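## Task

Find a cardboard box whose shelf spot carries lot number 451 (marked on the shelf lip directly beneath it; spots may repeat numbers) and one whose spot carries lot 434, and set both on the desk with no part overhanging its edge. All other cardboard boxes stay on their own shelves. A lot that the room does not contain is skipped. Tipping over or ending tilted fails the task.

## Robot and tools

ROBOT. A simulated Hello Robot Stretch 3 with one arm. A two-wheeled base (0.33 m long, 0.34 m wide, rounded back) carries a mast with a lift; the single telescoping arm sticks out to the robot's right, so reaching further forward means driving. The base pivots about the point between its wheels, 0.05 m behind the front edge, and cannot move sideways. With the arm in and the wrist folded, a turn sweeps a 0.28 m radius; an unfolded, level gripper reaches past that. Occasionally a loose object gets a small push from outside.

FRAMES. Base frame: origin on the floor between the drive wheels, x forward, y left, z up, metres. hand_pose is reported in it, located where closed fingertips meet; with all wrist joints at 0 its x axis points up, y back along the arm toward the mast, z toward the rear. Odometry frame = base frame at scene start; base_odometry counts wheel rotation (slip included), heading in rad, left positive, -3.142 to 3.142.

TOOL move. One action per call plus optional cameras (list of head_camera, nav_camera, wrist_camera, all; omitted/null/["all"] gives all, [] none) and blocking (true/omitted: return when everything is at rest; false: return within about 0.5 s while motion continues). An action is base and/or joints, optionally with speeds, pace or contact_limits; or servos alone. A call with no action just reports.
- base: a single object with exactly one key. translate_m: a relative drive in metres, forward positive, -3 to 3. rotate_rad: a relative turn in radians, left positive, -6.4 to 6.4. Both count from the base position in the latest reported state (or from where it is, if a move was still running).
- joints: one object of absolute targets keyed by name: lift_m 0 to 1.1 m; arm_m 0 to 0.52 m; wrist_yaw_rad -1.345 to 4.42 (0 along the arm, positive turns toward the front); wrist_pitch_rad -1.57 to 0.451 (0 level, negative tips fingers down); wrist_roll_rad -2.911 to 2.918 (0 fingers side by side, level); gripper_m -0.089 to 0.179 (larger is wider; fingertip gap is about 0.007 m smaller than the value when nearly shut, 0.025 m smaller when wide); head_pan_rad -3.953 to 1.73 (0 forward, positive left, -1.57 along the arm); head_tilt_rad -1.53 to 0.419 (negative down). Done tolerances: lift/arm/gripper 0.004, yaw/roll 0.02, pitch 0.05, head 0.1.
- pace: "default" or "max". Default/max top speeds: translate 0.12/0.30 m/s, rotate 0.76/1.90 rad/s, lift 0.11/0.15 m/s, arm 0.14/0.40 m/s. The base is capped at 0.10 m/s and 0.63 rad/s unless lift_m < 0.30, arm_m < 0.03 and wrist_yaw_rad > 2.54.
- speeds: per-key top speed overriding pace, no higher than max.
- contact_limits: per-key effort threshold that ends that motion, placed only with that motion's command. arm_m: a number 1 to 100 (negative sense when retracting). lift_m: object {"down": n, "up": n}, 1 to 100, force beyond free motion; below about 12 it may trip in free air; defaults are roughly 32-47 down, 21-36 up. translate_m and rotate_rad: a number; trips when either wheel effort reaches it; without it the base has no contact stop.
- servos: "reboot" re-enables servos that shut off; they hold in place.
Unknown keys make a call invalid; out-of-range values get it refused, and a refusal or an uncommanded stop cancels the rest of that reply's move, wait and finished_scene calls. A single action runs at most 15 s; moves time out after 14 s.

TOOL wait: seconds 0 to 10, plus cameras; returns early once running moves settle. TOOL stop: brakes all running motions (status "stopped"; they may keep pressing). TOOL zoom_image: camera and region [x0, y0, x1, y1] in pixels of that camera's latest image, top-left origin, at most 504 x 504. TOOL finished_scene: scene = the current scene's number; irreversible, so confirm success first.

RESULTS. "move" reads done or the worst status. base_status/joint_status: moving, done, off_target (resting short, possibly still pushing), contact_stop (that joint goes slack until commanded again), time_out, torque_fault (limp; needs reboot), stopped. on_its_own lists uncommanded behaviour; "held at" is a target, not a reading. motor_effort in percent, positive toward higher values, bracket = peak in last action; wrist pitch tops out near 45, roll near 72. lidar_m: 12 ranges from the base origin, 30-degree sectors starting straight ahead and going counter-clockwise (4th left, 7th behind, 10th right), seen at 0.17 m height; "-" is nothing or closer than 0.15 m; it sees table legs, not tops, misses glass. wrist_depth_mm and head_depth_mm: 7x7 median depths in mm (wrist 45-1000, head 280-4000; "-" invalid). turned_by_wheels vs turned_by_imu: believe the IMU when they differ by over 0.15 rad. base_tilt in degrees (forward/right positive, ~4 degree bias). pictures names the image order. head_camera images arrive rotated (turn clockwise 90 degrees to view upright); nav_camera needs a counter-clockwise quarter turn.

GRIPPER. Close to a value below the object's width to hold (lower squeezes harder; resend if it slips). Open to at least 0.05 above the width, or fully, to release. Readings don't prove a grasp.

CAUTIONS. Before folding the wrist (yaw to 3.0) or unfolding, put lift_m within 0.32-0.95, wrist_pitch_rad -0.4, roll near 0; once folded lift may go to 0.25. With yaw below -0.4 keep pitch at -0.5 or lower. Pushing against something rigid with the gripper above about 0.45 m, or driving while holding or hooking a fixed thing, can tip the robot; if base_tilt shows lean, back the gripper off. Wrist and head have no contact stop and will fault after sustained pushing. Avoid drops, releasing moving items, slamming, hard hits and heavy pushes. Motions continue while you deliberate.

Each tool is called as a command line: name --argument value for each argument, lists and objects as JSON in quotes; but a table of rows of numbers goes row by row, as --pt "numbers of a row", without its own name.

## Session

move --joints '{"head_pan_rad":-1.57,"head_tilt_rad":-0.3}' --pace "max"

move --joints '{"head_pan_rad":0.0,"head_tilt_rad":-0.3}' --pace "max" --cameras '["head_camera","nav_camera"]'

move --joints '{"head_pan_rad":1.5,"head_tilt_rad":-0.3}' --pace "max" --cameras '["head_camera","nav_camera"]'

move --joints '{"head_pan_rad":-3.14,"head_tilt_rad":-0.3}' --pace "max" --cameras '["head_camera","nav_camera"]'

Scene clock: 2.07 s.
move: done
base_odometry: x=+0.000 y=+0.000 heading=+0.000
turned_by_wheels: +0.000
turned_by_imu: +0.000
base_tilt: forward=-0.4 right=-1.1
lidar_m: 0.72 0.72 0.85 1.53 2.66 1.25 1.01 1.11 1.81 1.62 1.39 0.83
head_depth_mm: 1810 1819 1885 1985 2438 2034 1562 / 1914 2055 2119 2180 2179 1994 1551 / 1846 1980 2080 2195 2304 1950 1556 / 1711 1921 2022 2140 2135 1899 1536 / 1422 1485 1555 1658 1768 1815 1527 / 1605 1800 1919 2016 2053 1893 1524 / 1642 1769 1874 1952 1910 1844 1531
base_status: not commanded
joint_positions: lift_m=+0.374 arm_m=+0.001 wrist_yaw_rad=+3.009 wrist_pitch_rad=-0.462 wrist_roll_rad=+0.000 gripper_m=+0.037 head_pan_rad=-1.578 head_tilt_rad=-0.301
joint_status: all done
measured_speeds: translate_m=+0.000 rotate_rad=+0.000 lift_m=+0.000 arm_m=+0.000 wrist_yaw_rad=+0.000 wrist_pitch_rad=+0.000 wrist_roll_rad=+0.000 head_pan_rad=+0.024 head_tilt_rad=+0.000
motor_effort: left_wheel=-0.7(1.0) right_wheel=+0.1(1.2) lift_m=+23.0(24.0) arm_m=-6.2(6.5) wrist_yaw_rad=-0.3(2.1) wrist_pitch_rad=+1.9(2.1) wrist_roll_rad=-0.3(0.3) gripper_m=+0.5(0.8) head_pan_rad=+3.6(5.1) head_tilt_rad=-2.7(8.1)
hand_pose: x=+0.0076 y=+0.0712 z=+0.3774 quat_wxyz=(+0.207, +0.697, +0.116, +0.676) (m; base frame)
wrist_depth_mm: - 138 - - - 869 - / - 150 - - - 977 - / - 168 921 - - 951 - / 835 762 203 813 808 799 758 / 694 675 211 663 660 668 669 / 605 600 126 570 128 582 576 / 531 540 285 350 506 514 515
pictures: head_camera (sideways), nav_camera (sideways), wrist_camera
camera_calibration:
head_camera: T_world_to_cam=[[-0.0444386, 0.245918, -0.968272, 1.27602], [0.997157, -0.0481195, -0.0579855, 0.0690486], [-0.0608524, -0.968096, -0.24308, 0.272343], [0, 0, 0, 1]] pos_world=[0.00442515, -0.04682, 1.30574]
nav_camera: T_world_to_cam=[[0.0150487, -0.271004, 0.96246, -1.20972], [-0.999882, -0.00697646, 0.0136694, 0.0384338], [0.0030101, -0.962553, -0.271077, 0.306041], [0, 0, 0, 1]] pos_world=[0.0557128, -0.0329911, 1.24674]
wrist_camera: T_world_to_cam=[[0.994963, -0.0965217, -0.0270514, 0.016197], [-0.0806635, -0.610724, -0.787724, 0.37395], [0.0595115, 0.785938, -0.615434, 0.342021], [0, 0, 0, 1]] pos_world=[-0.00630544, -0.0388635, 0.505499]

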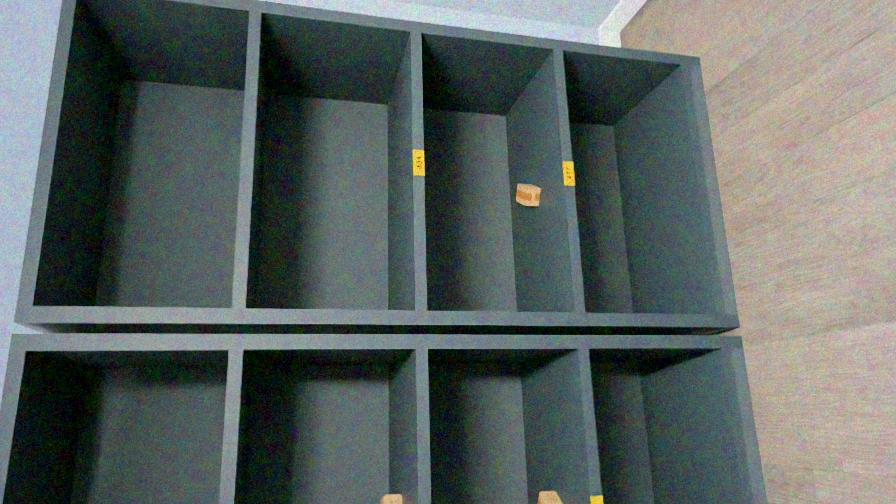

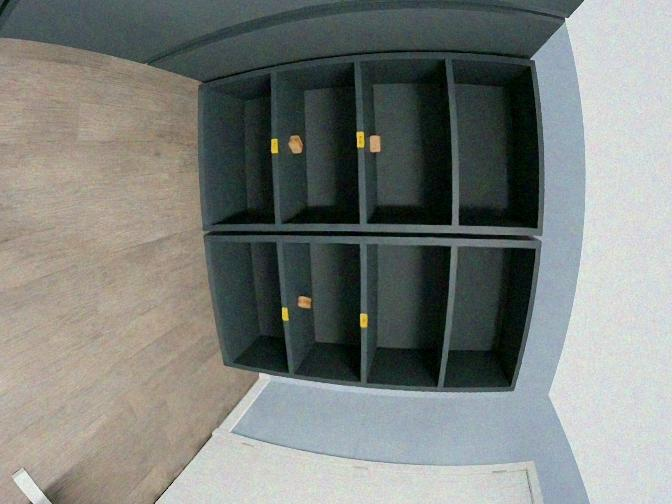

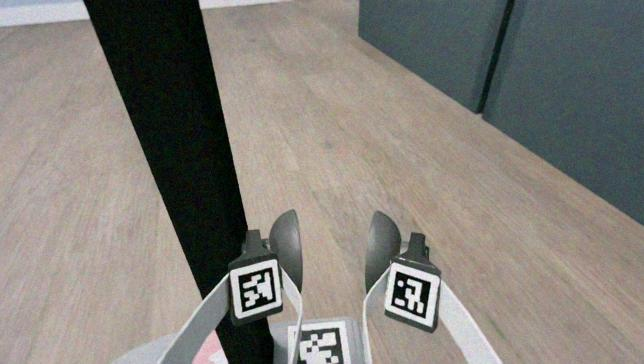

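Scene clock: 4.13 s.
move: done
base_odometry: x=+0.000 y=+0.000 heading=+0.000
turned_by_wheels: +0.000
turned_by_imu: +0.000
base_tilt: forward=-0.4 right=-1.4
lidar_m: 0.72 0.73 0.85 1.53 2.66 1.25 1.01 1.11 1.82 1.63 1.39 0.83
head_depth_mm: 671 706 745 788 839 895 958 / 652 686 724 763 813 864 924 / 642 672 703 742 784 836 889 / 619 654 687 723 763 809 866 / 605 633 664 698 738 780 830 / 590 617 647 679 714 757 802 / 576 603 631 662 696 735 778
base_status: not commanded
joint_positions: lift_m=+0.374 arm_m=+0.001 wrist_yaw_rad=+3.009 wrist_pitch_rad=-0.462 wrist_roll_rad=+0.000 gripper_m=+0.037 head_pan_rad=+0.008 head_tilt_rad=-0.301
joint_status: all done
measured_speeds: translate_m=+0.000 rotate_rad=+0.000 lift_m=+0.000 arm_m=+0.000 wrist_yaw_rad=+0.000 wrist_pitch_rad=+0.000 wrist_roll_rad=+0.000 head_pan_rad=-0.024 head_tilt_rad=+0.000
motor_effort: left_wheel=+0.1(0.8) right_wheel=-0.2(1.1) lift_m=+23.9(24.3) arm_m=-9.7(10.1) wrist_yaw_rad=-0.1(1.5) wrist_pitch_rad=+1.9(2.0) wrist_roll_rad=+0.1(0.3) gripper_m=+0.8(0.9) head_pan_rad=-2.9(4.6) head_tilt_rad=-1.8(5.3)
hand_pose: x=+0.0076 y=+0.0712 z=+0.3774 quat_wxyz=(+0.207, +0.697, +0.116, +0.676) (m; base frame)
wrist_depth_mm: - 139 - - - 870 - / - 150 - - - 970 - / - 167 914 - - 936 - / 833 775 204 817 802 799 768 / 700 682 212 663 651 667 670 / 598 595 126 573 129 582 582 / 528 533 287 352 500 510 511
pictures: head_camera (sideways), nav_camera (sideways)
camera_calibration:
head_camera: T_world_to_cam=[[-0.245207, -0.0482752, -0.968268, 1.27724], [0.0326015, 0.997784, -0.0580028, 0.0749531], [0.968922, -0.0457897, -0.24309, 0.266101], [0, 0, 0, 1]] pos_world=[0.0529131, -0.000943545, 1.30574]
nav_camera: T_world_to_cam=[[0.270724, 0.0192739, 0.962464, -1.21129], [0.022532, -0.999653, 0.0136808, 0.0322641], [0.962393, 0.0179825, -0.271064, 0.300161], [0, 0, 0, 1]] pos_world=[0.0383261, 0.0502016, 1.24674]

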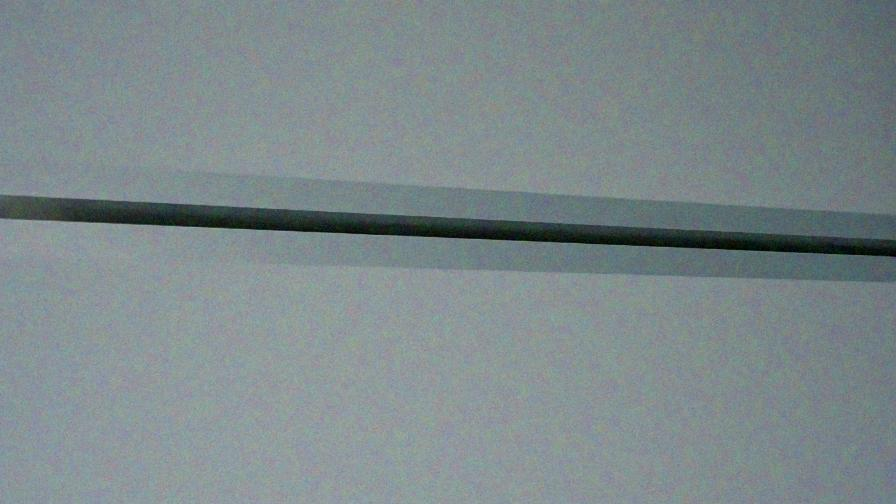

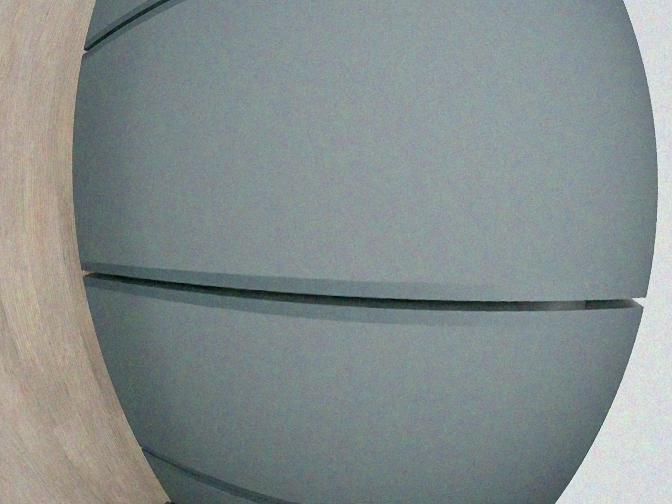

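Scene clock: 5.13 s.
move: done
base_odometry: x=+0.000 y=+0.000 heading=+0.000
turned_by_wheels: +0.000
turned_by_imu: +0.000
base_tilt: forward=-0.2 right=-1.2
lidar_m: 0.72 0.73 0.85 1.52 2.66 1.26 1.01 1.11 1.81 1.63 1.39 0.83
head_depth_mm: 1115 1122 1138 1150 1161 1181 1193 / 1346 1363 1384 1405 1422 1448 1453 / 2458 2572 2682 2796 1832 1850 1546 / 2374 2509 2651 2750 2851 2009 1540 / 2344 2450 2553 2692 2760 1982 1522 / 2271 2356 2473 2573 2699 1998 1528 / 2195 2315 2401 2518 2639 1977 1516
base_status: not commanded
joint_positions: lift_m=+0.374 arm_m=+0.001 wrist_yaw_rad=+3.009 wrist_pitch_rad=-0.462 wrist_roll_rad=+0.000 gripper_m=+0.037 head_pan_rad=+1.539 head_tilt_rad=-0.301
joint_status: all done
measured_speeds: translate_m=+0.000 rotate_rad=+0.000 lift_m=+0.000 arm_m=+0.000 wrist_yaw_rad=+0.000 wrist_pitch_rad=+0.000 wrist_roll_rad=+0.000 head_pan_rad=-0.024 head_tilt_rad=+0.000
motor_effort: left_wheel=+0.1(0.7) right_wheel=+0.3(1.1) lift_m=+23.9(24.2) arm_m=-10.9(11.3) wrist_yaw_rad=+0.9(1.5) wrist_pitch_rad=+1.9(2.1) wrist_roll_rad=-0.2(0.3) gripper_m=+0.5(1.1) head_pan_rad=-3.4(7.1) head_tilt_rad=-0.9(3.8)
hand_pose: x=+0.0076 y=+0.0712 z=+0.3774 quat_wxyz=(+0.207, +0.697, +0.116, +0.676) (m; base frame)
wrist_depth_mm: - 139 - - - 858 - / - 150 - - - 977 - / - 167 939 - - 944 - / 833 767 204 802 797 800 765 / 690 675 211 660 653 672 660 / 599 597 126 574 129 584 579 / 530 545 288 354 501 512 510
pictures: head_camera (sideways), nav_camera (sideways)
camera_calibration:
head_camera: T_world_to_cam=[[0.0385368, -0.246902, -0.968274, 1.27553], [-0.995717, 0.0720082, -0.0579905, 0.0812337], [0.0840416, 0.966361, -0.243069, 0.271381], [0, 0, 0, 1]] pos_world=[0.00892342, 0.0468297, 1.30574]
nav_camera: T_world_to_cam=[[-0.0085651, 0.27128, 0.962462, -1.2096], [0.999762, -0.0169789, 0.0136827, 0.0262893], [0.0200534, 0.962351, -0.27107, 0.305867], [0, 0, 0, 1]] pos_world=[-0.042777, 0.0342347, 1.24674]

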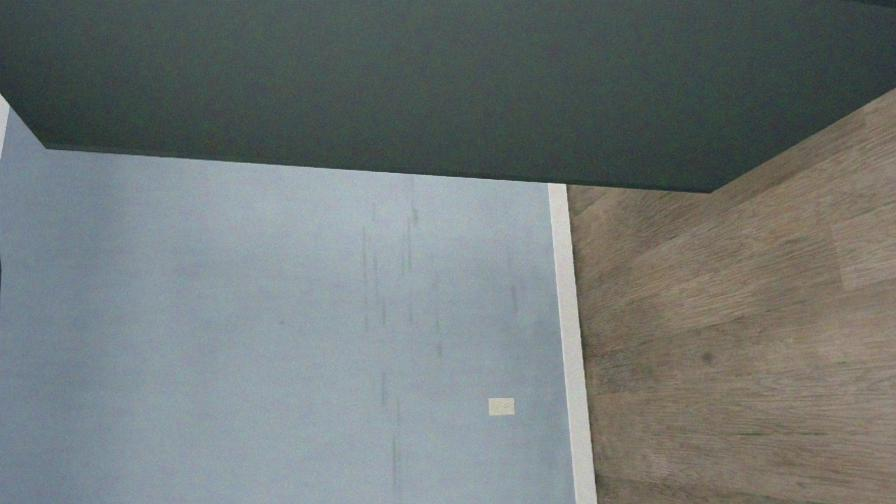

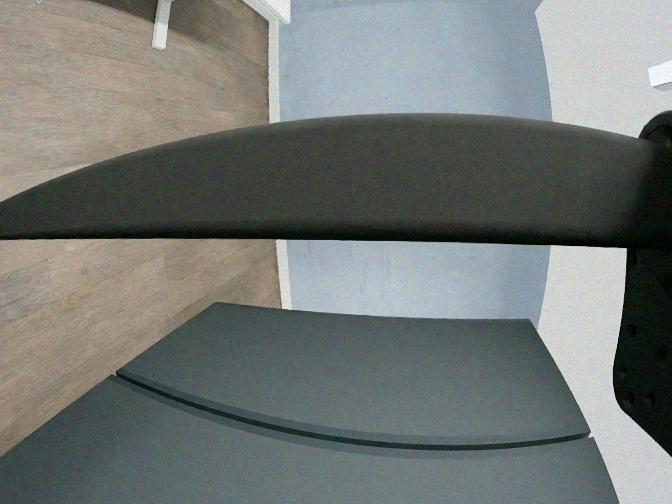

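Scene clock: 8.30 s.
move: done
base_odometry: x=+0.000 y=+0.000 heading=+0.000
turned_by_wheels: +0.000
turned_by_imu: +0.000
base_tilt: forward=-0.3 right=-1.2
lidar_m: 0.73 0.73 0.85 1.53 2.66 1.26 1.01 1.11 1.81 1.63 1.39 0.83
head_depth_mm: 1527 1598 1684 1792 1351 1810 1556 / 1478 1550 1644 1722 1336 1066 1463 / 1438 1511 1583 1685 1324 1053 1492 / 1398 1461 1544 1619 1315 993 1500 / 1367 1430 1494 1576 1299 988 1533 / 1325 1389 1453 1529 1287 941 1403 / 1302 1350 1411 1469 1292 898 1520
base_status: not commanded
joint_positions: lift_m=+0.374 arm_m=+0.001 wrist_yaw_rad=+3.009 wrist_pitch_rad=-0.462 wrist_roll_rad=+0.000 gripper_m=+0.037 head_pan_rad=-3.148 head_tilt_rad=-0.301
joint_status: all done
measured_speeds: translate_m=+0.000 rotate_rad=+0.000 lift_m=+0.000 arm_m=+0.000 wrist_yaw_rad=+0.000 wrist_pitch_rad=+0.000 wrist_roll_rad=+0.000 head_pan_rad=+0.024 head_tilt_rad=+0.000
motor_effort: left_wheel=-0.4(0.8) right_wheel=+0.7(1.1) lift_m=+24.3(24.8) arm_m=-13.0(13.7) wrist_yaw_rad=+0.7(1.6) wrist_pitch_rad=+1.9(2.0) wrist_roll_rad=+0.0(0.3) gripper_m=+0.4(1.1) head_pan_rad=+3.6(5.3) head_tilt_rad=+1.6(4.8)
hand_pose: x=+0.0076 y=+0.0712 z=+0.3774 quat_wxyz=(+0.207, +0.697, +0.116, +0.676) (m; base frame)
wrist_depth_mm: - 139 - - - 874 - / - 151 - - - 969 - / - 167 923 - - 930 - / 826 769 203 806 815 803 760 / 689 675 212 658 652 668 665 / 597 598 126 576 128 581 575 / 529 533 287 355 502 510 507
pictures: head_camera (sideways), nav_camera (sideways)
camera_calibration:
head_camera: T_world_to_cam=[[0.245897, 0.0445839, -0.96827, 1.27425], [-0.0475018, -0.997187, -0.0579788, 0.0754399], [-0.968131, 0.0602514, -0.243088, 0.277887], [0, 0, 0, 1]] pos_world=[-0.0407197, 0.00167358, 1.30574]
nav_camera: T_world_to_cam=[[-0.270997, -0.0152115, 0.96246, -1.20799], [-0.00759708, 0.999878, 0.0136638, 0.0324707], [-0.96255, -0.00360905, -0.271079, 0.311901], [0, 0, 0, 1]] pos_world=[-0.0268925, -0.0497163, 1.24674]

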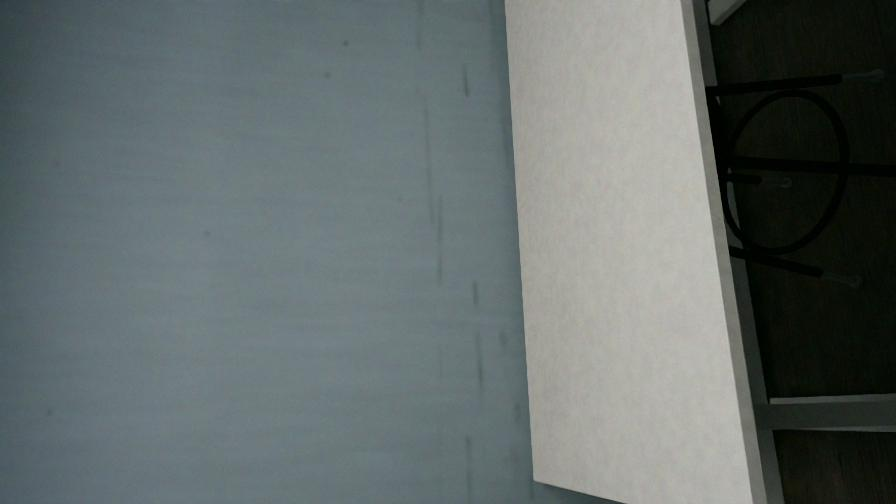

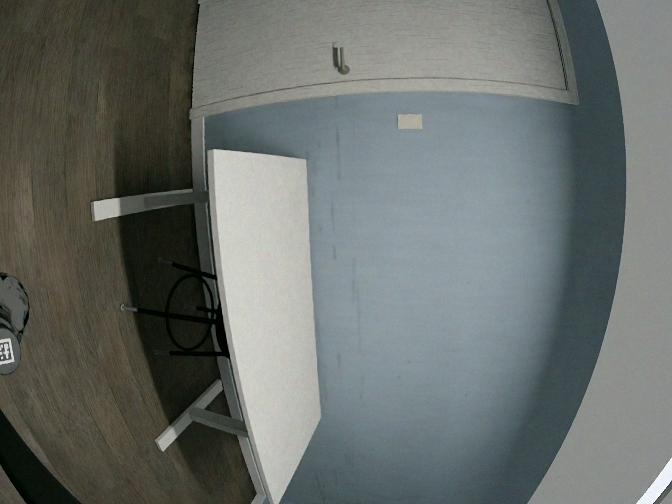

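move --joints '{"head_pan_rad":-1.3,"head_tilt_rad":-0.35}' --pace "max" --cameras '["head_camera"]'

zoom_image --camera "head_camera" --region '[370, 20, 600, 150]'

zoom_image --camera "head_camera" --region '[330, 330, 630, 480]'

Scene clock: 17.53 s.
move: done
base_odometry: x=+0.000 y=+0.000 heading=+0.000
turned_by_wheels: +0.000
turned_by_imu: +0.000
base_tilt: forward=-0.2 right=-1.2
lidar_m: 0.72 0.73 0.85 1.53 2.65 1.25 1.01 1.11 1.81 1.63 1.39 0.82
head_depth_mm: 1756 1819 1947 2074 2160 1825 1492 / 1388 1479 1904 2075 2131 1855 1482 / 1694 1801 1910 1775 1782 1824 1476 / 1771 1848 1954 2072 2122 1851 1468 / 1781 1864 1956 2087 2210 1862 1454 / 1789 1850 1974 2092 2187 1863 1445 / 1635 1669 1698 1773 1805 1803 1452
base_status: not commanded
joint_positions: lift_m=+0.374 arm_m=+0.001 wrist_yaw_rad=+3.009 wrist_pitch_rad=-0.462 wrist_roll_rad=+0.000 gripper_m=+0.037 head_pan_rad=-1.292 head_tilt_rad=-0.350
joint_status: all done
measured_speeds: translate_m=+0.000 rotate_rad=+0.000 lift_m=+0.000 arm_m=+0.000 wrist_yaw_rad=+0.000 wrist_pitch_rad=+0.000 wrist_roll_rad=+0.000 head_pan_rad=-0.024 head_tilt_rad=+0.000
motor_effort: left_wheel=-0.4(0.8) right_wheel=-0.1(1.2) lift_m=+25.2(25.7) arm_m=-12.6(13.5) wrist_yaw_rad=-0.3(1.5) wrist_pitch_rad=+2.0(2.0) wrist_roll_rad=-0.1(0.4) gripper_m=+0.6(1.0) head_pan_rad=-2.7(5.8) head_tilt_rad=-3.7(6.2)
hand_pose: x=+0.0076 y=+0.0712 z=+0.3774 quat_wxyz=(+0.207, +0.697, +0.116, +0.676) (m; base frame)
wrist_depth_mm: - 138 - - - 860 - / - 150 - - - 983 - / - 168 915 - - 946 - / 837 767 204 808 817 791 755 / 698 675 212 663 656 670 675 / 595 597 126 575 129 573 569 / 530 535 288 355 503 513 511
pictures: head_camera (sideways)
camera_calibration:
head_camera: T_world_to_cam=[[-0.125066, 0.268635, -0.955088, 1.25926], [0.969362, 0.238212, -0.0599339, 0.0717785], [0.211413, -0.933322, -0.290197, 0.331973], [0, 0, 0, 1]] pos_world=[0.0177283, -0.0455433, 1.30335]

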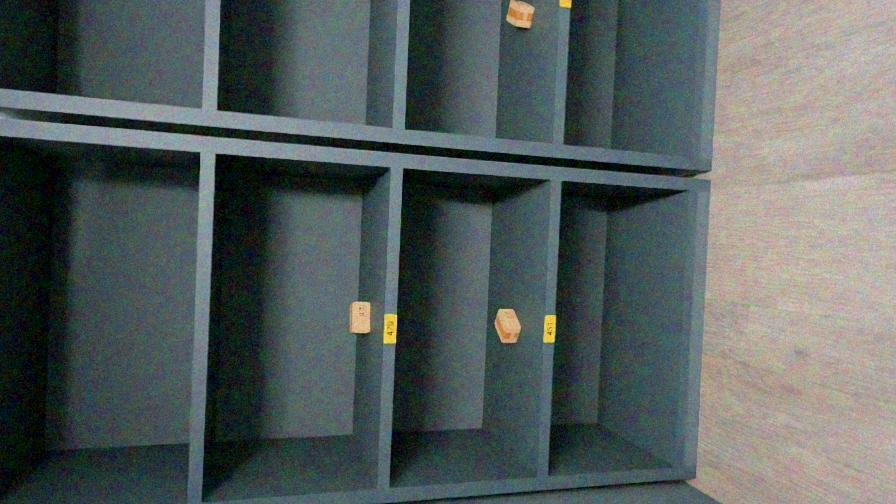

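Scaled by 2.191 from the camera's 896x504 image, which has a finer 1280x720 frame.

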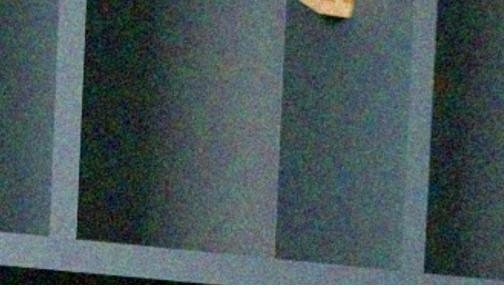

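Scaled by 1.680 from the camera's 896x504 image, which has a finer 1280x720 frame.

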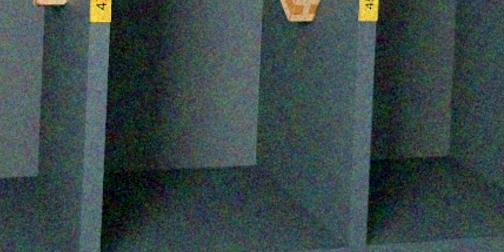

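zoom_image --camera "head_camera" --region '[365, 300, 415, 350]'

zoom_image --camera "head_camera" --region '[525, 300, 575, 350]'

move --joints '{"head_pan_rad":-1.65,"head_tilt_rad":-0.35}' --pace "max" --cameras '["head_camera"]'

zoom_image --camera "head_camera" --region '[360, 155, 420, 225]'

zoom_image --camera "head_camera" --region '[510, 165, 570, 235]'

Scaled by 10.080 from the camera's 896x504 image, which has a finer 1280x720 frame.

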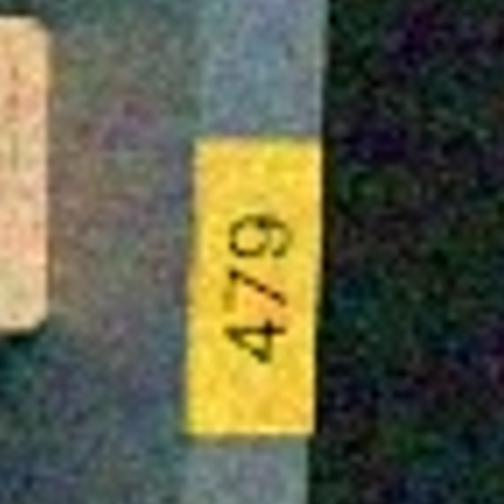

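Scaled by 10.080 from the camera's 896x504 image, which has a finer 1280x720 frame.

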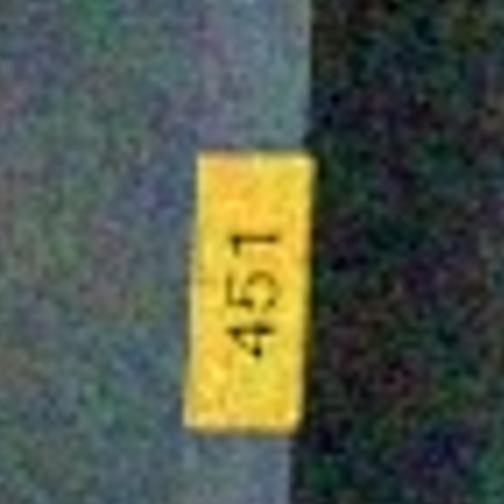

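Scene clock: 31.10 s.
move: done
base_odometry: x=+0.000 y=+0.000 heading=+0.000
turned_by_wheels: +0.000
turned_by_imu: +0.000
base_tilt: forward=-0.2 right=-1.2
lidar_m: 0.72 0.72 0.85 1.53 2.66 1.26 1.01 1.12 1.81 1.62 1.39 0.83
head_depth_mm: 2066 2191 2266 2335 2365 1908 1493 / 1807 1891 1919 2052 2191 1906 1481 / 1843 2035 2147 2260 2331 1891 1467 / 1852 1963 2066 2192 2218 1893 1470 / 1773 1894 1994 2100 2201 1876 1456 / 1464 1455 1553 1674 1768 1799 1461 / 1691 1765 1855 1962 2079 1766 1447
base_status: not commanded
joint_positions: lift_m=+0.374 arm_m=+0.001 wrist_yaw_rad=+3.009 wrist_pitch_rad=-0.462 wrist_roll_rad=+0.000 gripper_m=+0.037 head_pan_rad=-1.662 head_tilt_rad=-0.350
joint_status: all done
measured_speeds: all 0
motor_effort: left_wheel=-0.5(0.8) right_wheel=+0.5(0.7) lift_m=+25.5(26.1) arm_m=-12.5(13.1) wrist_yaw_rad=-0.3(1.3) wrist_pitch_rad=+2.0(2.0) wrist_roll_rad=-0.1(0.3) gripper_m=+0.6(0.8) head_pan_rad=-1.0(4.0) head_tilt_rad=-3.2(5.8)
hand_pose: x=+0.0076 y=+0.0712 z=+0.3774 quat_wxyz=(+0.207, +0.697, +0.116, +0.676) (m; base frame)
wrist_depth_mm: - 138 - - - 860 - / - 151 - - - 971 - / - 167 918 - - 944 - / 830 771 203 824 807 791 762 / 694 676 212 660 655 673 670 / 600 596 126 572 129 578 577 / 525 537 287 352 503 515 509
pictures: head_camera (sideways)
camera_calibration:
head_camera: T_world_to_cam=[[-0.0193528, 0.296096, -0.954962, 1.25847], [0.989887, -0.128575, -0.0599266, 0.0716387], [-0.140529, -0.946465, -0.290613, 0.334668], [0, 0, 0, 1]] pos_world=[0.000471133, -0.0466662, 1.30335]

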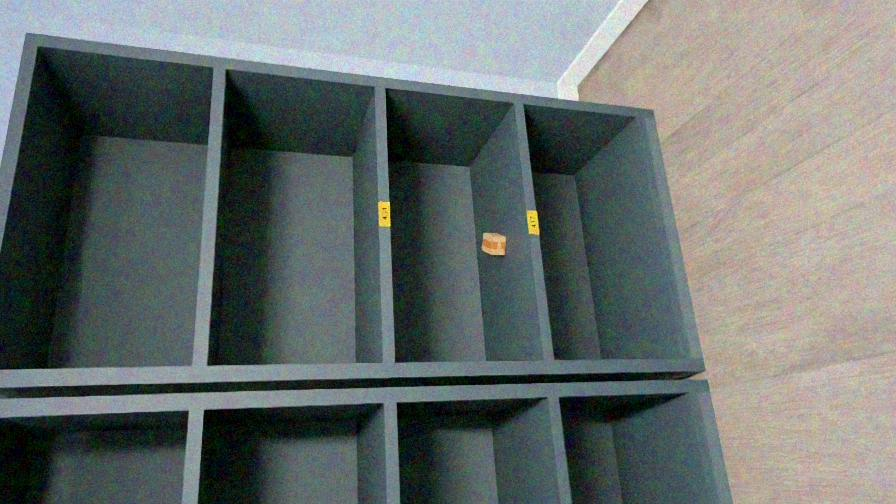

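Scaled by 7.200 from the camera's 896x504 image, which has a finer 1280x720 frame.

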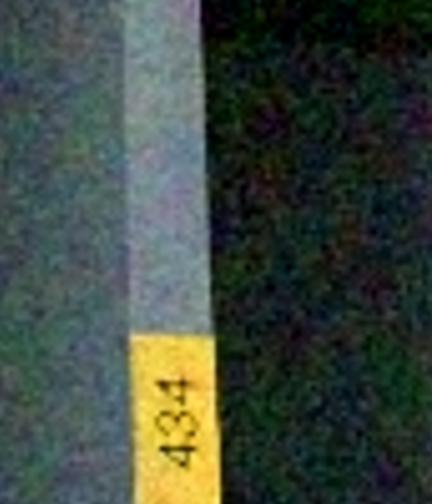

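Scaled by 7.200 from the camera's 896x504 image, which has a finer 1280x720 frame.

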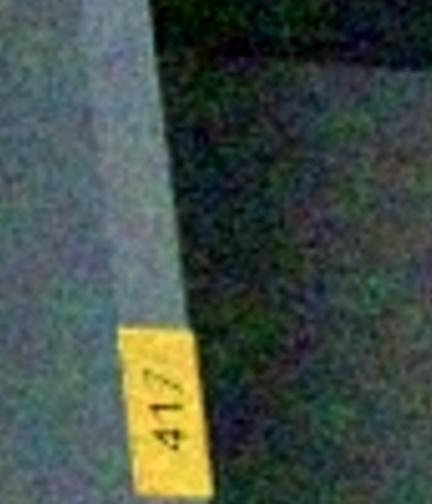

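move --base '{"rotate_rad":-1.13}' --joints '{"lift_m":0.28}' --pace "max" --cameras '[]'

move --base '{"translate_m":1.06}' --pace "max" --cameras '[]'

move --base '{"rotate_rad":1.371}' --joints '{"head_pan_rad":-1.57,"head_tilt_rad":-0.6,"lift_m":0.56}' --pace "max" --cameras '[]'

move --joints '{"wrist_yaw_rad":0,"gripper_m":0.179,"wrist_pitch_rad":-0.3}' --pace "max"

Scene clock: 103.47 s.
move: done
base_odometry: x=+0.000 y=+0.000 heading=-1.130
turned_by_wheels: -1.130
turned_by_imu: -1.108
base_tilt: forward=-0.2 right=-1.2
lidar_m: 1.57 0.86 0.72 0.73 0.82 1.36 2.66 1.26 1.01 1.11 1.74 1.63
head_depth_mm: 1290 1367 1430 1513 1225 944 1443 / 1309 1375 1454 1548 1212 945 1477 / 1320 1388 1475 1569 1200 975 1427 / 1340 1411 1503 1587 1262 966 1457 / 1362 1436 1522 1622 1714 1778 1456 / 1364 1431 1520 1614 1731 1793 1464 / 1376 1464 1546 1644 1759 1831 1452
base_status: done
joint_positions: lift_m=+0.280 arm_m=+0.001 wrist_yaw_rad=+3.009 wrist_pitch_rad=-0.463 wrist_roll_rad=+0.000 gripper_m=+0.037 head_pan_rad=-1.650 head_tilt_rad=-0.350
joint_status: all done
measured_speeds: all 0
motor_effort: left_wheel=+6.3(15.0) right_wheel=-9.1(14.4) lift_m=+30.3(31.3) arm_m=-12.5(13.4) wrist_yaw_rad=+0.6(1.6) wrist_pitch_rad=+2.1(2.2) wrist_roll_rad=+0.0(0.3) gripper_m=+0.1(1.0) head_pan_rad=+3.3(4.2) head_tilt_rad=-2.1(3.8)
hand_pose: x=+0.0076 y=+0.0711 z=+0.2828 quat_wxyz=(+0.208, +0.697, +0.117, +0.676) (m; base frame)
wrist_depth_mm: - 138 - - - - - / - 151 162 - - - - / 851 167 209 783 771 758 746 / 686 632 204 663 659 643 640 / 564 556 211 534 532 545 545 / 487 296 126 285 128 475 472 / 261 267 248 258 401 414 413
pictures: none
No camera images: "cameras" was empty.

Scene clock: 108.37 s.
move: done
base_odometry: x=+0.453 y=-0.958 heading=-1.129
turned_by_wheels: +0.000
turned_by_imu: +0.000
base_tilt: forward=-0.3 right=-1.2
lidar_m: 0.92 0.59 0.50 0.50 0.56 0.93 3.66 1.67 1.77 1.47 0.72 0.76
head_depth_mm: 1467 1552 1630 1718 1842 1901 1492 / 1497 1571 1659 1756 1877 1910 1483 / 1499 1589 1687 1780 1896 1872 1478 / 1523 1610 1705 1799 1925 1878 1471 / 1558 1637 1746 1847 1967 1868 1450 / 1577 1675 1750 1896 2001 1795 1451 / 1207 1263 1350 1419 1480 1610 1402
base_status: done
joint_positions: lift_m=+0.280 arm_m=+0.001 wrist_yaw_rad=+3.009 wrist_pitch_rad=-0.463 wrist_roll_rad=+0.000 gripper_m=+0.037 head_pan_rad=-1.650 head_tilt_rad=-0.350
joint_status: not commanded
measured_speeds: all 0
motor_effort: left_wheel=+5.3(16.0) right_wheel=-1.3(10.9) lift_m=+24.1(31.0) arm_m=-9.5(12.8) wrist_yaw_rad=-0.6(1.7) wrist_pitch_rad=+2.1(2.2) wrist_roll_rad=+0.0(0.4) gripper_m=+0.4(1.0) head_pan_rad=+2.4(3.6) head_tilt_rad=-2.5(3.1)
hand_pose: x=+0.0076 y=+0.0711 z=+0.2828 quat_wxyz=(+0.208, +0.697, +0.117, +0.676) (m; base frame)
wrist_depth_mm: - 138 - - - 468 458 / - 150 161 - - 521 - / - 167 175 - - 565 - / 683 617 201 641 631 620 597 / 573 568 213 537 529 554 535 / 486 297 126 283 129 470 468 / 263 268 247 258 398 418 414
pictures: none
No camera images: "cameras" was empty.

Scene clock: 111.17 s.
move: done
base_odometry: x=+0.453 y=-0.958 heading=+0.241
turned_by_wheels: +1.371
turned_by_imu: +1.349
base_tilt: forward=-0.1 right=-1.2
lidar_m: 0.49 0.51 0.71 2.00 2.23 1.68 1.77 1.47 0.72 1.04 0.69 0.51
head_depth_mm: 846 932 920 705 1036 938 1088 / 848 929 906 699 1102 933 1169 / 846 932 896 690 1094 926 1157 / 850 932 800 681 1047 920 1152 / 851 935 862 1166 1080 940 1145 / 852 933 855 1171 1071 938 1144 / 848 931 839 1126 1060 927 1136
base_status: done
joint_positions: lift_m=+0.560 arm_m=+0.001 wrist_yaw_rad=+3.009 wrist_pitch_rad=-0.463 wrist_roll_rad=+0.000 gripper_m=+0.037 head_pan_rad=-1.569 head_tilt_rad=-0.602
joint_status: all done
measured_speeds: all 0
motor_effort: left_wheel=-5.3(15.7) right_wheel=+8.2(13.2) lift_m=+28.0(33.8) arm_m=-13.2(13.2) wrist_yaw_rad=+0.2(1.9) wrist_pitch_rad=+2.2(2.3) wrist_roll_rad=-0.1(0.3) gripper_m=+0.7(1.1) head_pan_rad=+1.8(5.9) head_tilt_rad=+3.5(5.9)
hand_pose: x=+0.0076 y=+0.0710 z=+0.5626 quat_wxyz=(+0.208, +0.697, +0.117, +0.676) (m; base frame)
wrist_depth_mm: - 138 - - - - - / - 150 - - - - - / - 167 - - - - - / - - 203 - - - - / 939 946 212 902 893 915 - / 819 810 126 779 129 784 - / 723 732 287 709 686 698 -
pictures: none
No camera images: "cameras" was empty.

Scene clock: 113.13 s.
move: done
base_odometry: x=+0.453 y=-0.958 heading=+0.241
turned_by_wheels: +0.000
turned_by_imu: +0.000
base_tilt: forward=-0.3 right=-1.2
lidar_m: 0.49 0.51 0.71 2.00 2.23 1.67 1.77 1.46 0.72 1.04 0.70 0.51
head_depth_mm: 848 934 929 706 1037 943 1090 / 851 929 916 702 1101 933 1165 / 849 933 898 694 1092 928 1168 / 851 933 800 686 1089 922 1154 / 851 933 868 1166 1080 919 1151 / 847 939 858 1164 1073 935 1148 / 848 937 847 1124 1066 932 1146
base_status: not commanded
joint_positions: lift_m=+0.560 arm_m=+0.001 wrist_yaw_rad=+0.003 wrist_pitch_rad=-0.321 wrist_roll_rad=+0.000 gripper_m=+0.179 head_pan_rad=-1.569 head_tilt_rad=-0.600
joint_status: all done
measured_speeds: all 0
motor_effort: left_wheel=-5.3(5.9) right_wheel=+7.2(8.7) lift_m=+23.3(27.7) arm_m=-11.0(13.2) wrist_yaw_rad=-3.3(8.6) wrist_pitch_rad=+3.5(6.3) wrist_roll_rad=+0.1(0.3) gripper_m=+0.4(84.6) head_pan_rad=-1.2(1.2) head_tilt_rad=+3.3(4.2)
hand_pose: x=-0.0208 y=-0.3811 z=+0.5949 quat_wxyz=(+0.698, +0.114, -0.697, -0.112) (m; base frame)
wrist_depth_mm: - 747 - - - - - / - - - 521 - - - / - - - - - - - / - - - - - - - / - 143 - - - 878 - / - 126 - - - - - / - - - - - - 105
pictures: head_camera (sideways), nav_camera (sideways), wrist_camera
camera_calibration:
head_camera: T_world_to_cam=[[-0.0474722, 0.519999, -0.852847, 1.12536], [0.997528, -0.0195978, -0.0674748, 0.0814026], [-0.0518008, -0.853942, -0.517783, 0.629718], [0, 0, 0, 1]] pos_world=[0.00484175, -0.0458478, 1.29131]
nav_camera: T_world_to_cam=[[0.0182772, -0.542626, 0.839776, -1.04972], [-0.999761, -0.0199907, 0.00884211, 0.0447997], [0.0119897, -0.839737, -0.542861, 0.659682], [0, 0, 0, 1]] pos_world=[0.0560656, -0.014753, 1.23925]
wrist_camera: T_world_to_cam=[[-0.998869, -0.0422894, -0.0217391, -0.0173246], [-0.00230314, 0.499678, -0.866208, 0.73822], [0.047494, -0.865178, -0.49921, 0.13443], [0, 0, 0, 1]] pos_world=[-0.0219894, -0.2533, 0.706185]

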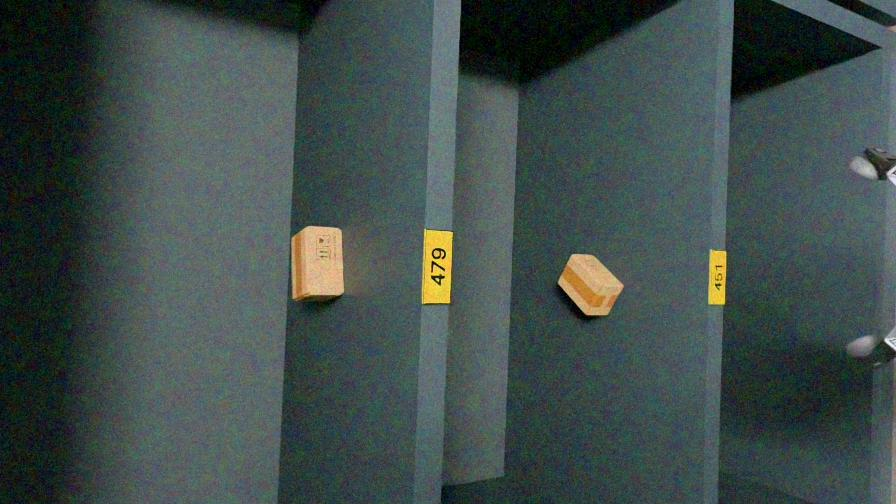

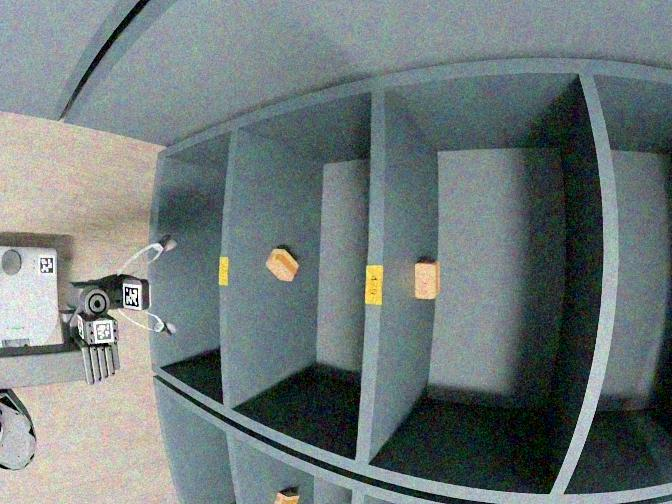

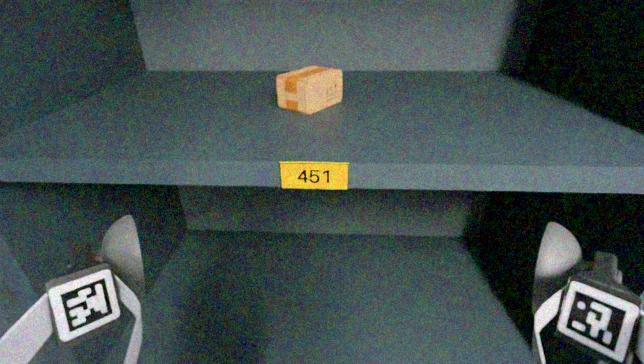

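zoom_image --camera "wrist_camera" --region '[260, 55, 360, 125]'

zoom_image --camera "head_camera" --region '[540, 235, 640, 335]'

Scaled by 5.040.

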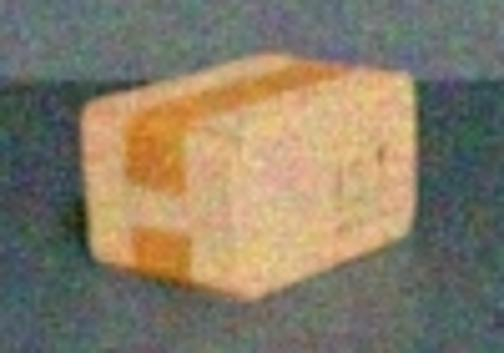

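Scaled by 5.040 from the camera's 896x504 image, which has a finer 1280x720 frame.

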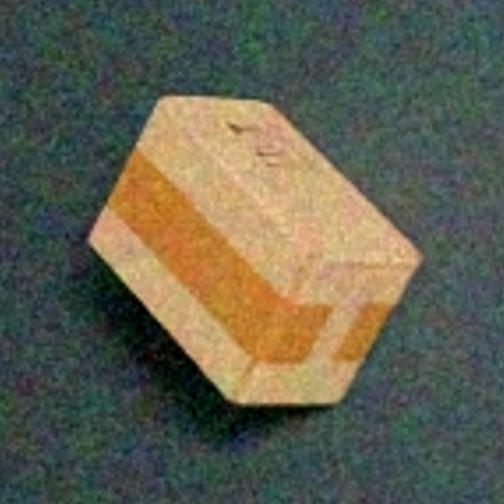

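move --base '{"translate_m":0.126}' --joints '{"wrist_yaw_rad":-0.39,"lift_m":0.55}' --pace "max" --cameras '[]'

move --joints '{"arm_m":0.28}' --pace "max"

Scene clock: 210.57 s.
move: done
base_odometry: x=+0.575 y=-0.928 heading=+0.241
turned_by_wheels: +0.000
turned_by_imu: -0.001
base_tilt: forward=-0.3 right=-1.1
lidar_m: 0.37 0.39 0.53 1.49 2.69 1.77 1.89 0.84 0.80 1.04 0.52 0.38
head_depth_mm: 849 933 927 708 1111 940 1174 / 850 935 911 703 1106 934 1168 / 849 934 809 693 1099 930 1162 / 853 933 885 684 1084 919 1156 / 849 934 869 1162 1082 943 1146 / 851 933 860 1148 1073 940 1141 / 829 861 795 794 928 898 1060
base_status: done
joint_positions: lift_m=+0.550 arm_m=+0.001 wrist_yaw_rad=-0.387 wrist_pitch_rad=-0.320 wrist_roll_rad=+0.000 gripper_m=+0.179 head_pan_rad=-1.570 head_tilt_rad=-0.600
joint_status: all done
measured_speeds: all 0
motor_effort: left_wheel=+5.6(8.7) right_wheel=+4.8(12.5) lift_m=+29.1(31.4) arm_m=-8.7(10.1) wrist_yaw_rad=-3.0(6.5) wrist_pitch_rad=+3.3(3.4) wrist_roll_rad=+0.0(0.3) gripper_m=+0.6(1.0) head_pan_rad=-3.3(4.0) head_tilt_rad=+3.4(4.7)
hand_pose: x=-0.1104 y=-0.3637 z=+0.5852 quat_wxyz=(+0.664, -0.023, -0.706, -0.245) (m; base frame)
wrist_depth_mm: - - - - 828 - 461 / - - 493 - - - 492 / - - - - - - - / 330 - - - - - - / - 142 - - 970 - - / - 126 - - - - - / - - - - - 725 105
pictures: none
No camera images: "cameras" was empty.

Scene clock: 212.53 s.
move: done
base_odometry: x=+0.575 y=-0.928 heading=+0.241
turned_by_wheels: +0.000
turned_by_imu: +0.000
base_tilt: forward=-0.4 right=-1.3
lidar_m: 0.37 0.39 0.53 1.49 2.69 1.77 1.90 0.84 0.80 1.04 0.52 0.38
head_depth_mm: 851 932 919 709 1108 939 1174 / 848 930 910 700 1102 933 1139 / 850 930 809 694 1095 609 569 / 851 932 889 685 1085 695 1104 / 848 935 869 1173 1079 920 1153 / 849 934 862 1155 1076 939 1142 / 828 862 792 796 926 894 1055
base_status: not commanded
joint_positions: lift_m=+0.550 arm_m=+0.280 wrist_yaw_rad=-0.387 wrist_pitch_rad=-0.320 wrist_roll_rad=+0.000 gripper_m=+0.179 head_pan_rad=-1.570 head_tilt_rad=-0.600
joint_status: all done
measured_speeds: all 0
motor_effort: left_wheel=+5.4(5.9) right_wheel=+4.2(5.0) lift_m=+26.9(30.1) arm_m=+12.8(14.9) wrist_yaw_rad=-3.0(4.0) wrist_pitch_rad=+3.2(3.4) wrist_roll_rad=-0.2(0.3) gripper_m=+0.2(0.9) head_pan_rad=-2.7(3.8) head_tilt_rad=+3.4(3.9)
hand_pose: x=-0.1105 y=-0.6431 z=+0.5853 quat_wxyz=(+0.664, -0.024, -0.706, -0.245) (m; base frame)
wrist_depth_mm: - - - - - 582 - / - - - - - 617 - / - - 283 - - - - / 311 310 264 304 304 302 302 / 260 247 257 255 255 253 252 / - 141 212 212 212 210 210 / 172 177 181 181 180 180 105
pictures: head_camera (sideways), nav_camera (sideways), wrist_camera
camera_calibration:
head_camera: T_world_to_cam=[[-0.0466039, 0.519788, -0.853023, 1.12558], [0.99749, -0.0213635, -0.0675145, 0.0813747], [-0.0533168, -0.854028, -0.517488, 0.629338], [0, 0, 0, 1]] pos_world=[0.00484008, -0.04585, 1.29131]
nav_camera: T_world_to_cam=[[0.0173565, -0.54228, 0.840019, -1.05002], [-0.999793, -0.0183161, 0.00883361, 0.0448269], [0.0105956, -0.839998, -0.542486, 0.65921], [0, 0, 0, 1]] pos_world=[0.0560576, -0.0148509, 1.23926]
wrist_camera: T_world_to_cam=[[-0.939767, 0.341124, -0.0217269, 0.134899], [0.187667, 0.461792, -0.866908, 0.857628], [-0.28569, -0.818769, -0.497994, -0.100467], [0, 0, 0, 1]] pos_world=[-0.0628769, -0.524322, 0.696383]

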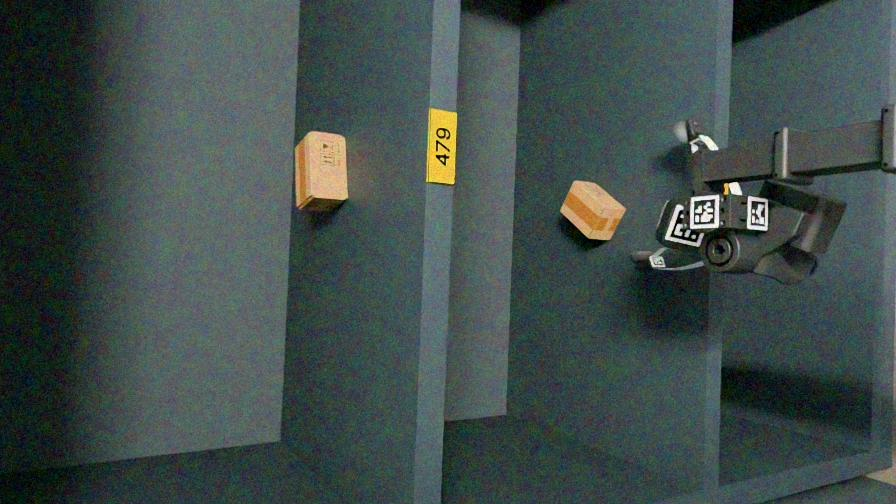

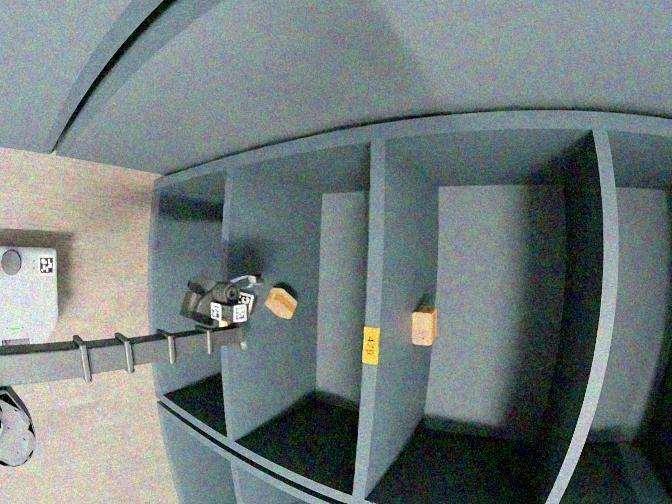

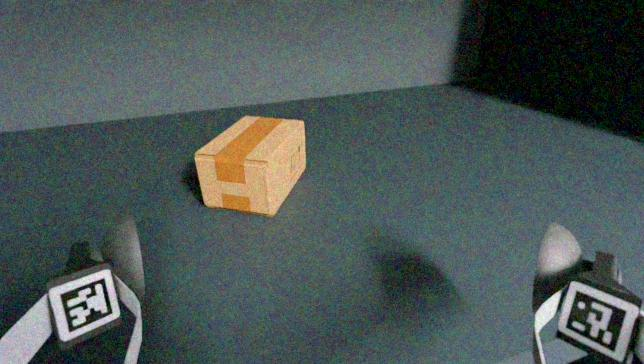

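move --base '{"translate_m":0.0125}' --joints '{"lift_m":0.537}' --cameras '[]'

move --joints '{"arm_m":0.437}' --contact_limits '{"arm_m":35}' --cameras '["wrist_camera"]'

Scene clock: 231.03 s.
move: done
base_odometry: x=+0.587 y=-0.925 heading=+0.241
turned_by_wheels: +0.000
turned_by_imu: +0.000
base_tilt: forward=-0.3 right=-1.1
lidar_m: 0.36 0.37 0.51 1.44 2.71 1.79 1.90 0.85 0.80 1.04 0.51 0.37
head_depth_mm: 848 935 925 707 1111 940 1172 / 851 930 908 701 1105 935 1145 / 847 936 813 690 1064 729 585 / 847 936 887 683 1090 707 1100 / 852 932 870 1167 1078 917 1149 / 853 936 861 1104 1074 939 1141 / 811 826 789 763 889 897 1054
base_status: done
joint_positions: lift_m=+0.537 arm_m=+0.280 wrist_yaw_rad=-0.387 wrist_pitch_rad=-0.320 wrist_roll_rad=+0.000 gripper_m=+0.179 head_pan_rad=-1.570 head_tilt_rad=-0.600
joint_status: all done
measured_speeds: all 0
motor_effort: left_wheel=+6.0(9.8) right_wheel=+5.5(9.2) lift_m=+23.0(24.9) arm_m=+12.4(13.2) wrist_yaw_rad=-2.1(3.9) wrist_pitch_rad=+3.2(3.3) wrist_roll_rad=-0.1(0.3) gripper_m=+0.8(1.0) head_pan_rad=-1.4(2.7) head_tilt_rad=+1.7(2.7)
hand_pose: x=-0.1105 y=-0.6431 z=+0.5723 quat_wxyz=(+0.664, -0.024, -0.706, -0.245) (m; base frame)
wrist_depth_mm: - - - - - 598 - / - - - - - - - / - - 262 286 - - - / 300 298 268 282 293 290 292 / 238 228 236 236 233 233 242 / 123 183 195 194 195 194 193 / 159 163 167 166 165 169 105
pictures: none
No camera images: "cameras" was empty.

Scene clock: 233.43 s.
move: done
base_odometry: x=+0.587 y=-0.925 heading=+0.241
turned_by_wheels: +0.000
turned_by_imu: +0.000
base_tilt: forward=-0.3 right=-1.2
lidar_m: 0.36 0.37 0.51 1.44 2.71 1.78 1.90 0.85 0.80 1.04 0.50 0.37
head_depth_mm: 849 930 921 710 1110 940 1182 / 846 937 912 702 1103 937 1146 / 850 934 812 692 1058 664 573 / 851 933 886 685 1044 872 1158 / 852 939 875 1164 1078 920 1146 / 852 934 859 1106 1071 936 1143 / 814 827 790 763 887 897 1050
base_status: not commanded
joint_positions: lift_m=+0.537 arm_m=+0.437 wrist_yaw_rad=-0.387 wrist_pitch_rad=-0.320 wrist_roll_rad=+0.000 gripper_m=+0.179 head_pan_rad=-1.570 head_tilt_rad=-0.600
joint_status: all done
measured_speeds: all 0
motor_effort: left_wheel=+5.9(6.4) right_wheel=+5.2(5.5) lift_m=+24.2(24.6) arm_m=+13.4(14.9) wrist_yaw_rad=-3.0(4.0) wrist_pitch_rad=+3.2(3.3) wrist_roll_rad=-0.2(0.3) gripper_m=+0.9(0.9) head_pan_rad=-2.0(2.5) head_tilt_rad=+1.3(2.5)
contact_limits: arm_m 35 (drawing in: default 31, maximum 55; extending or still: default 40, maximum 69)
hand_pose: x=-0.1105 y=-0.8001 z=+0.5723 quat_wxyz=(+0.664, -0.024, -0.706, -0.245) (m; base frame)
wrist_depth_mm: 287 304 328 - - - 460 / 302 323 335 - - - 484 / 317 337 - - - - - / 299 298 296 195 293 290 291 / 237 227 235 155 223 232 240 / 122 183 189 128 187 192 191 / 118 162 157 131 160 165 105
pictures: wrist_camera
camera_calibration:
wrist_camera: T_world_to_cam=[[-0.939767, 0.341124, -0.0217269, 0.188173], [0.187667, 0.461792, -0.866908, 0.918859], [-0.28569, -0.818769, -0.497994, -0.235488], [0, 0, 0, 1]] pos_world=[-0.0628769, -0.681322, 0.683383]

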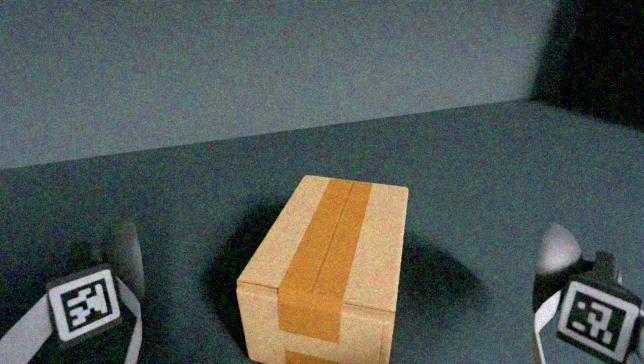

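Beautiful.

move --joints '{"gripper_m":0.02}' --cameras '["wrist_camera"]'

move --joints '{"lift_m":0.6}' --cameras '["wrist_camera"]'

Scene clock: 242.13 s.
move: done
base_odometry: x=+0.587 y=-0.925 heading=+0.241
turned_by_wheels: +0.000
turned_by_imu: +0.000
base_tilt: forward=-0.3 right=-1.3
lidar_m: 0.36 0.37 0.51 1.44 2.71 1.78 1.91 0.85 0.81 1.04 0.50 0.37
head_depth_mm: 849 932 925 706 1113 938 1175 / 850 933 910 702 1104 930 1143 / 853 934 808 694 1062 665 574 / 849 931 883 686 1084 874 1155 / 848 940 873 1173 1083 919 1149 / 848 934 860 1103 1068 939 1143 / 808 828 790 762 891 895 1052
base_status: not commanded
joint_positions: lift_m=+0.537 arm_m=+0.437 wrist_yaw_rad=-0.387 wrist_pitch_rad=-0.319 wrist_roll_rad=+0.000 gripper_m=+0.021 head_pan_rad=-1.570 head_tilt_rad=-0.600
joint_status: all done
measured_speeds: all 0
motor_effort: left_wheel=+5.9(6.3) right_wheel=+4.9(6.0) lift_m=+26.5(26.8) arm_m=+8.9(11.0) wrist_yaw_rad=-3.9(4.3) wrist_pitch_rad=+3.2(3.3) wrist_roll_rad=-0.1(0.3) gripper_m=-18.0(91.3) head_pan_rad=-0.2(1.5) head_tilt_rad=-0.8(1.3)
contact_limits: arm_m 35 (drawing in: default 31, maximum 55; extending or still: default 40, maximum 69)
hand_pose: x=-0.1106 y=-0.8002 z=+0.5725 quat_wxyz=(+0.664, -0.024, -0.706, -0.245) (m; base frame)
wrist_depth_mm: 286 305 325 - - - 457 / 302 323 337 - - - 491 / 319 337 - - - - - / 303 299 298 296 293 292 289 / 238 237 159 155 154 233 231 / 198 196 130 133 128 193 192 / 168 158 158 138 156 156 165
pictures: wrist_camera
camera_calibration:
wrist_camera: T_world_to_cam=[[-0.939762, 0.341141, -0.0216941, 0.188165], [0.187362, 0.460977, -0.867407, 0.918712], [-0.285908, -0.819221, -0.497125, -0.236353], [0, 0, 0, 1]] pos_world=[-0.0628765, -0.681321, 0.683482]

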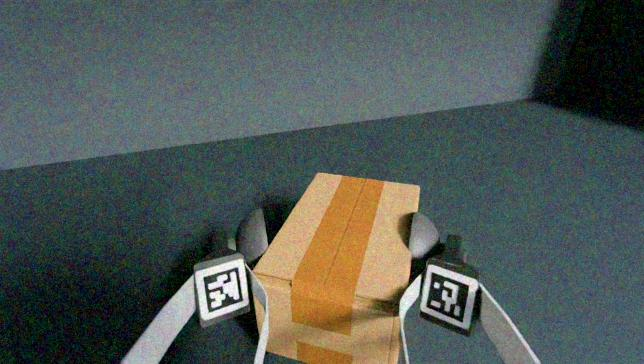

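Scene clock: 243.53 s.
move: done
base_odometry: x=+0.587 y=-0.925 heading=+0.241
turned_by_wheels: +0.000
turned_by_imu: +0.000
base_tilt: forward=-0.3 right=-1.2
lidar_m: 0.36 0.37 0.51 1.44 2.70 1.78 1.91 0.85 0.80 1.04 0.50 0.37
head_depth_mm: 851 934 925 710 1112 938 1174 / 848 931 911 700 1102 905 1111 / 850 930 810 691 721 676 1117 / 847 933 886 686 727 894 1154 / 850 932 875 1167 1080 918 1145 / 848 936 860 1106 1074 937 1147 / 810 827 790 765 889 897 1051
base_status: not commanded
joint_positions: lift_m=+0.600 arm_m=+0.437 wrist_yaw_rad=-0.388 wrist_pitch_rad=-0.323 wrist_roll_rad=+0.000 gripper_m=+0.021 head_pan_rad=-1.570 head_tilt_rad=-0.600
joint_status: all done
measured_speeds: all 0
motor_effort: left_wheel=+5.4(6.4) right_wheel=+4.5(5.4) lift_m=+31.2(34.7) arm_m=+8.1(9.3) wrist_yaw_rad=-2.5(4.2) wrist_pitch_rad=+3.9(4.0) wrist_roll_rad=+0.1(0.3) gripper_m=-17.4(18.4) head_pan_rad=-0.5(1.5) head_tilt_rad=-0.6(1.5)
contact_limits: arm_m 35 (drawing in: default 31, maximum 55; extending or still: default 40, maximum 69)
hand_pose: x=-0.1104 y=-0.7998 z=+0.6344 quat_wxyz=(+0.663, -0.022, -0.706, -0.246) (m; base frame)
wrist_depth_mm: 286 304 327 - - - 457 / 301 323 - - - - - / 319 336 - - - - - / 338 - - 187 - - - / 322 318 153 156 155 315 313 / 278 279 130 134 126 273 273 / 237 102 229 140 222 221 233
pictures: wrist_camera
camera_calibration:
wrist_camera: T_world_to_cam=[[-0.939682, 0.341351, -0.0218677, 0.189739], [0.188876, 0.464517, -0.865188, 0.973848], [-0.285174, -0.817131, -0.500971, -0.201057], [0, 0, 0, 1]] pos_world=[-0.0629784, -0.681426, 0.745986]

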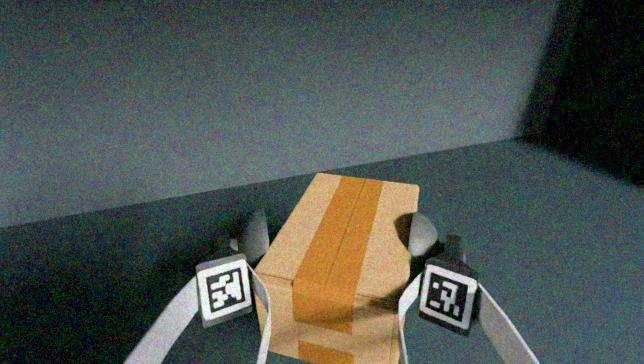

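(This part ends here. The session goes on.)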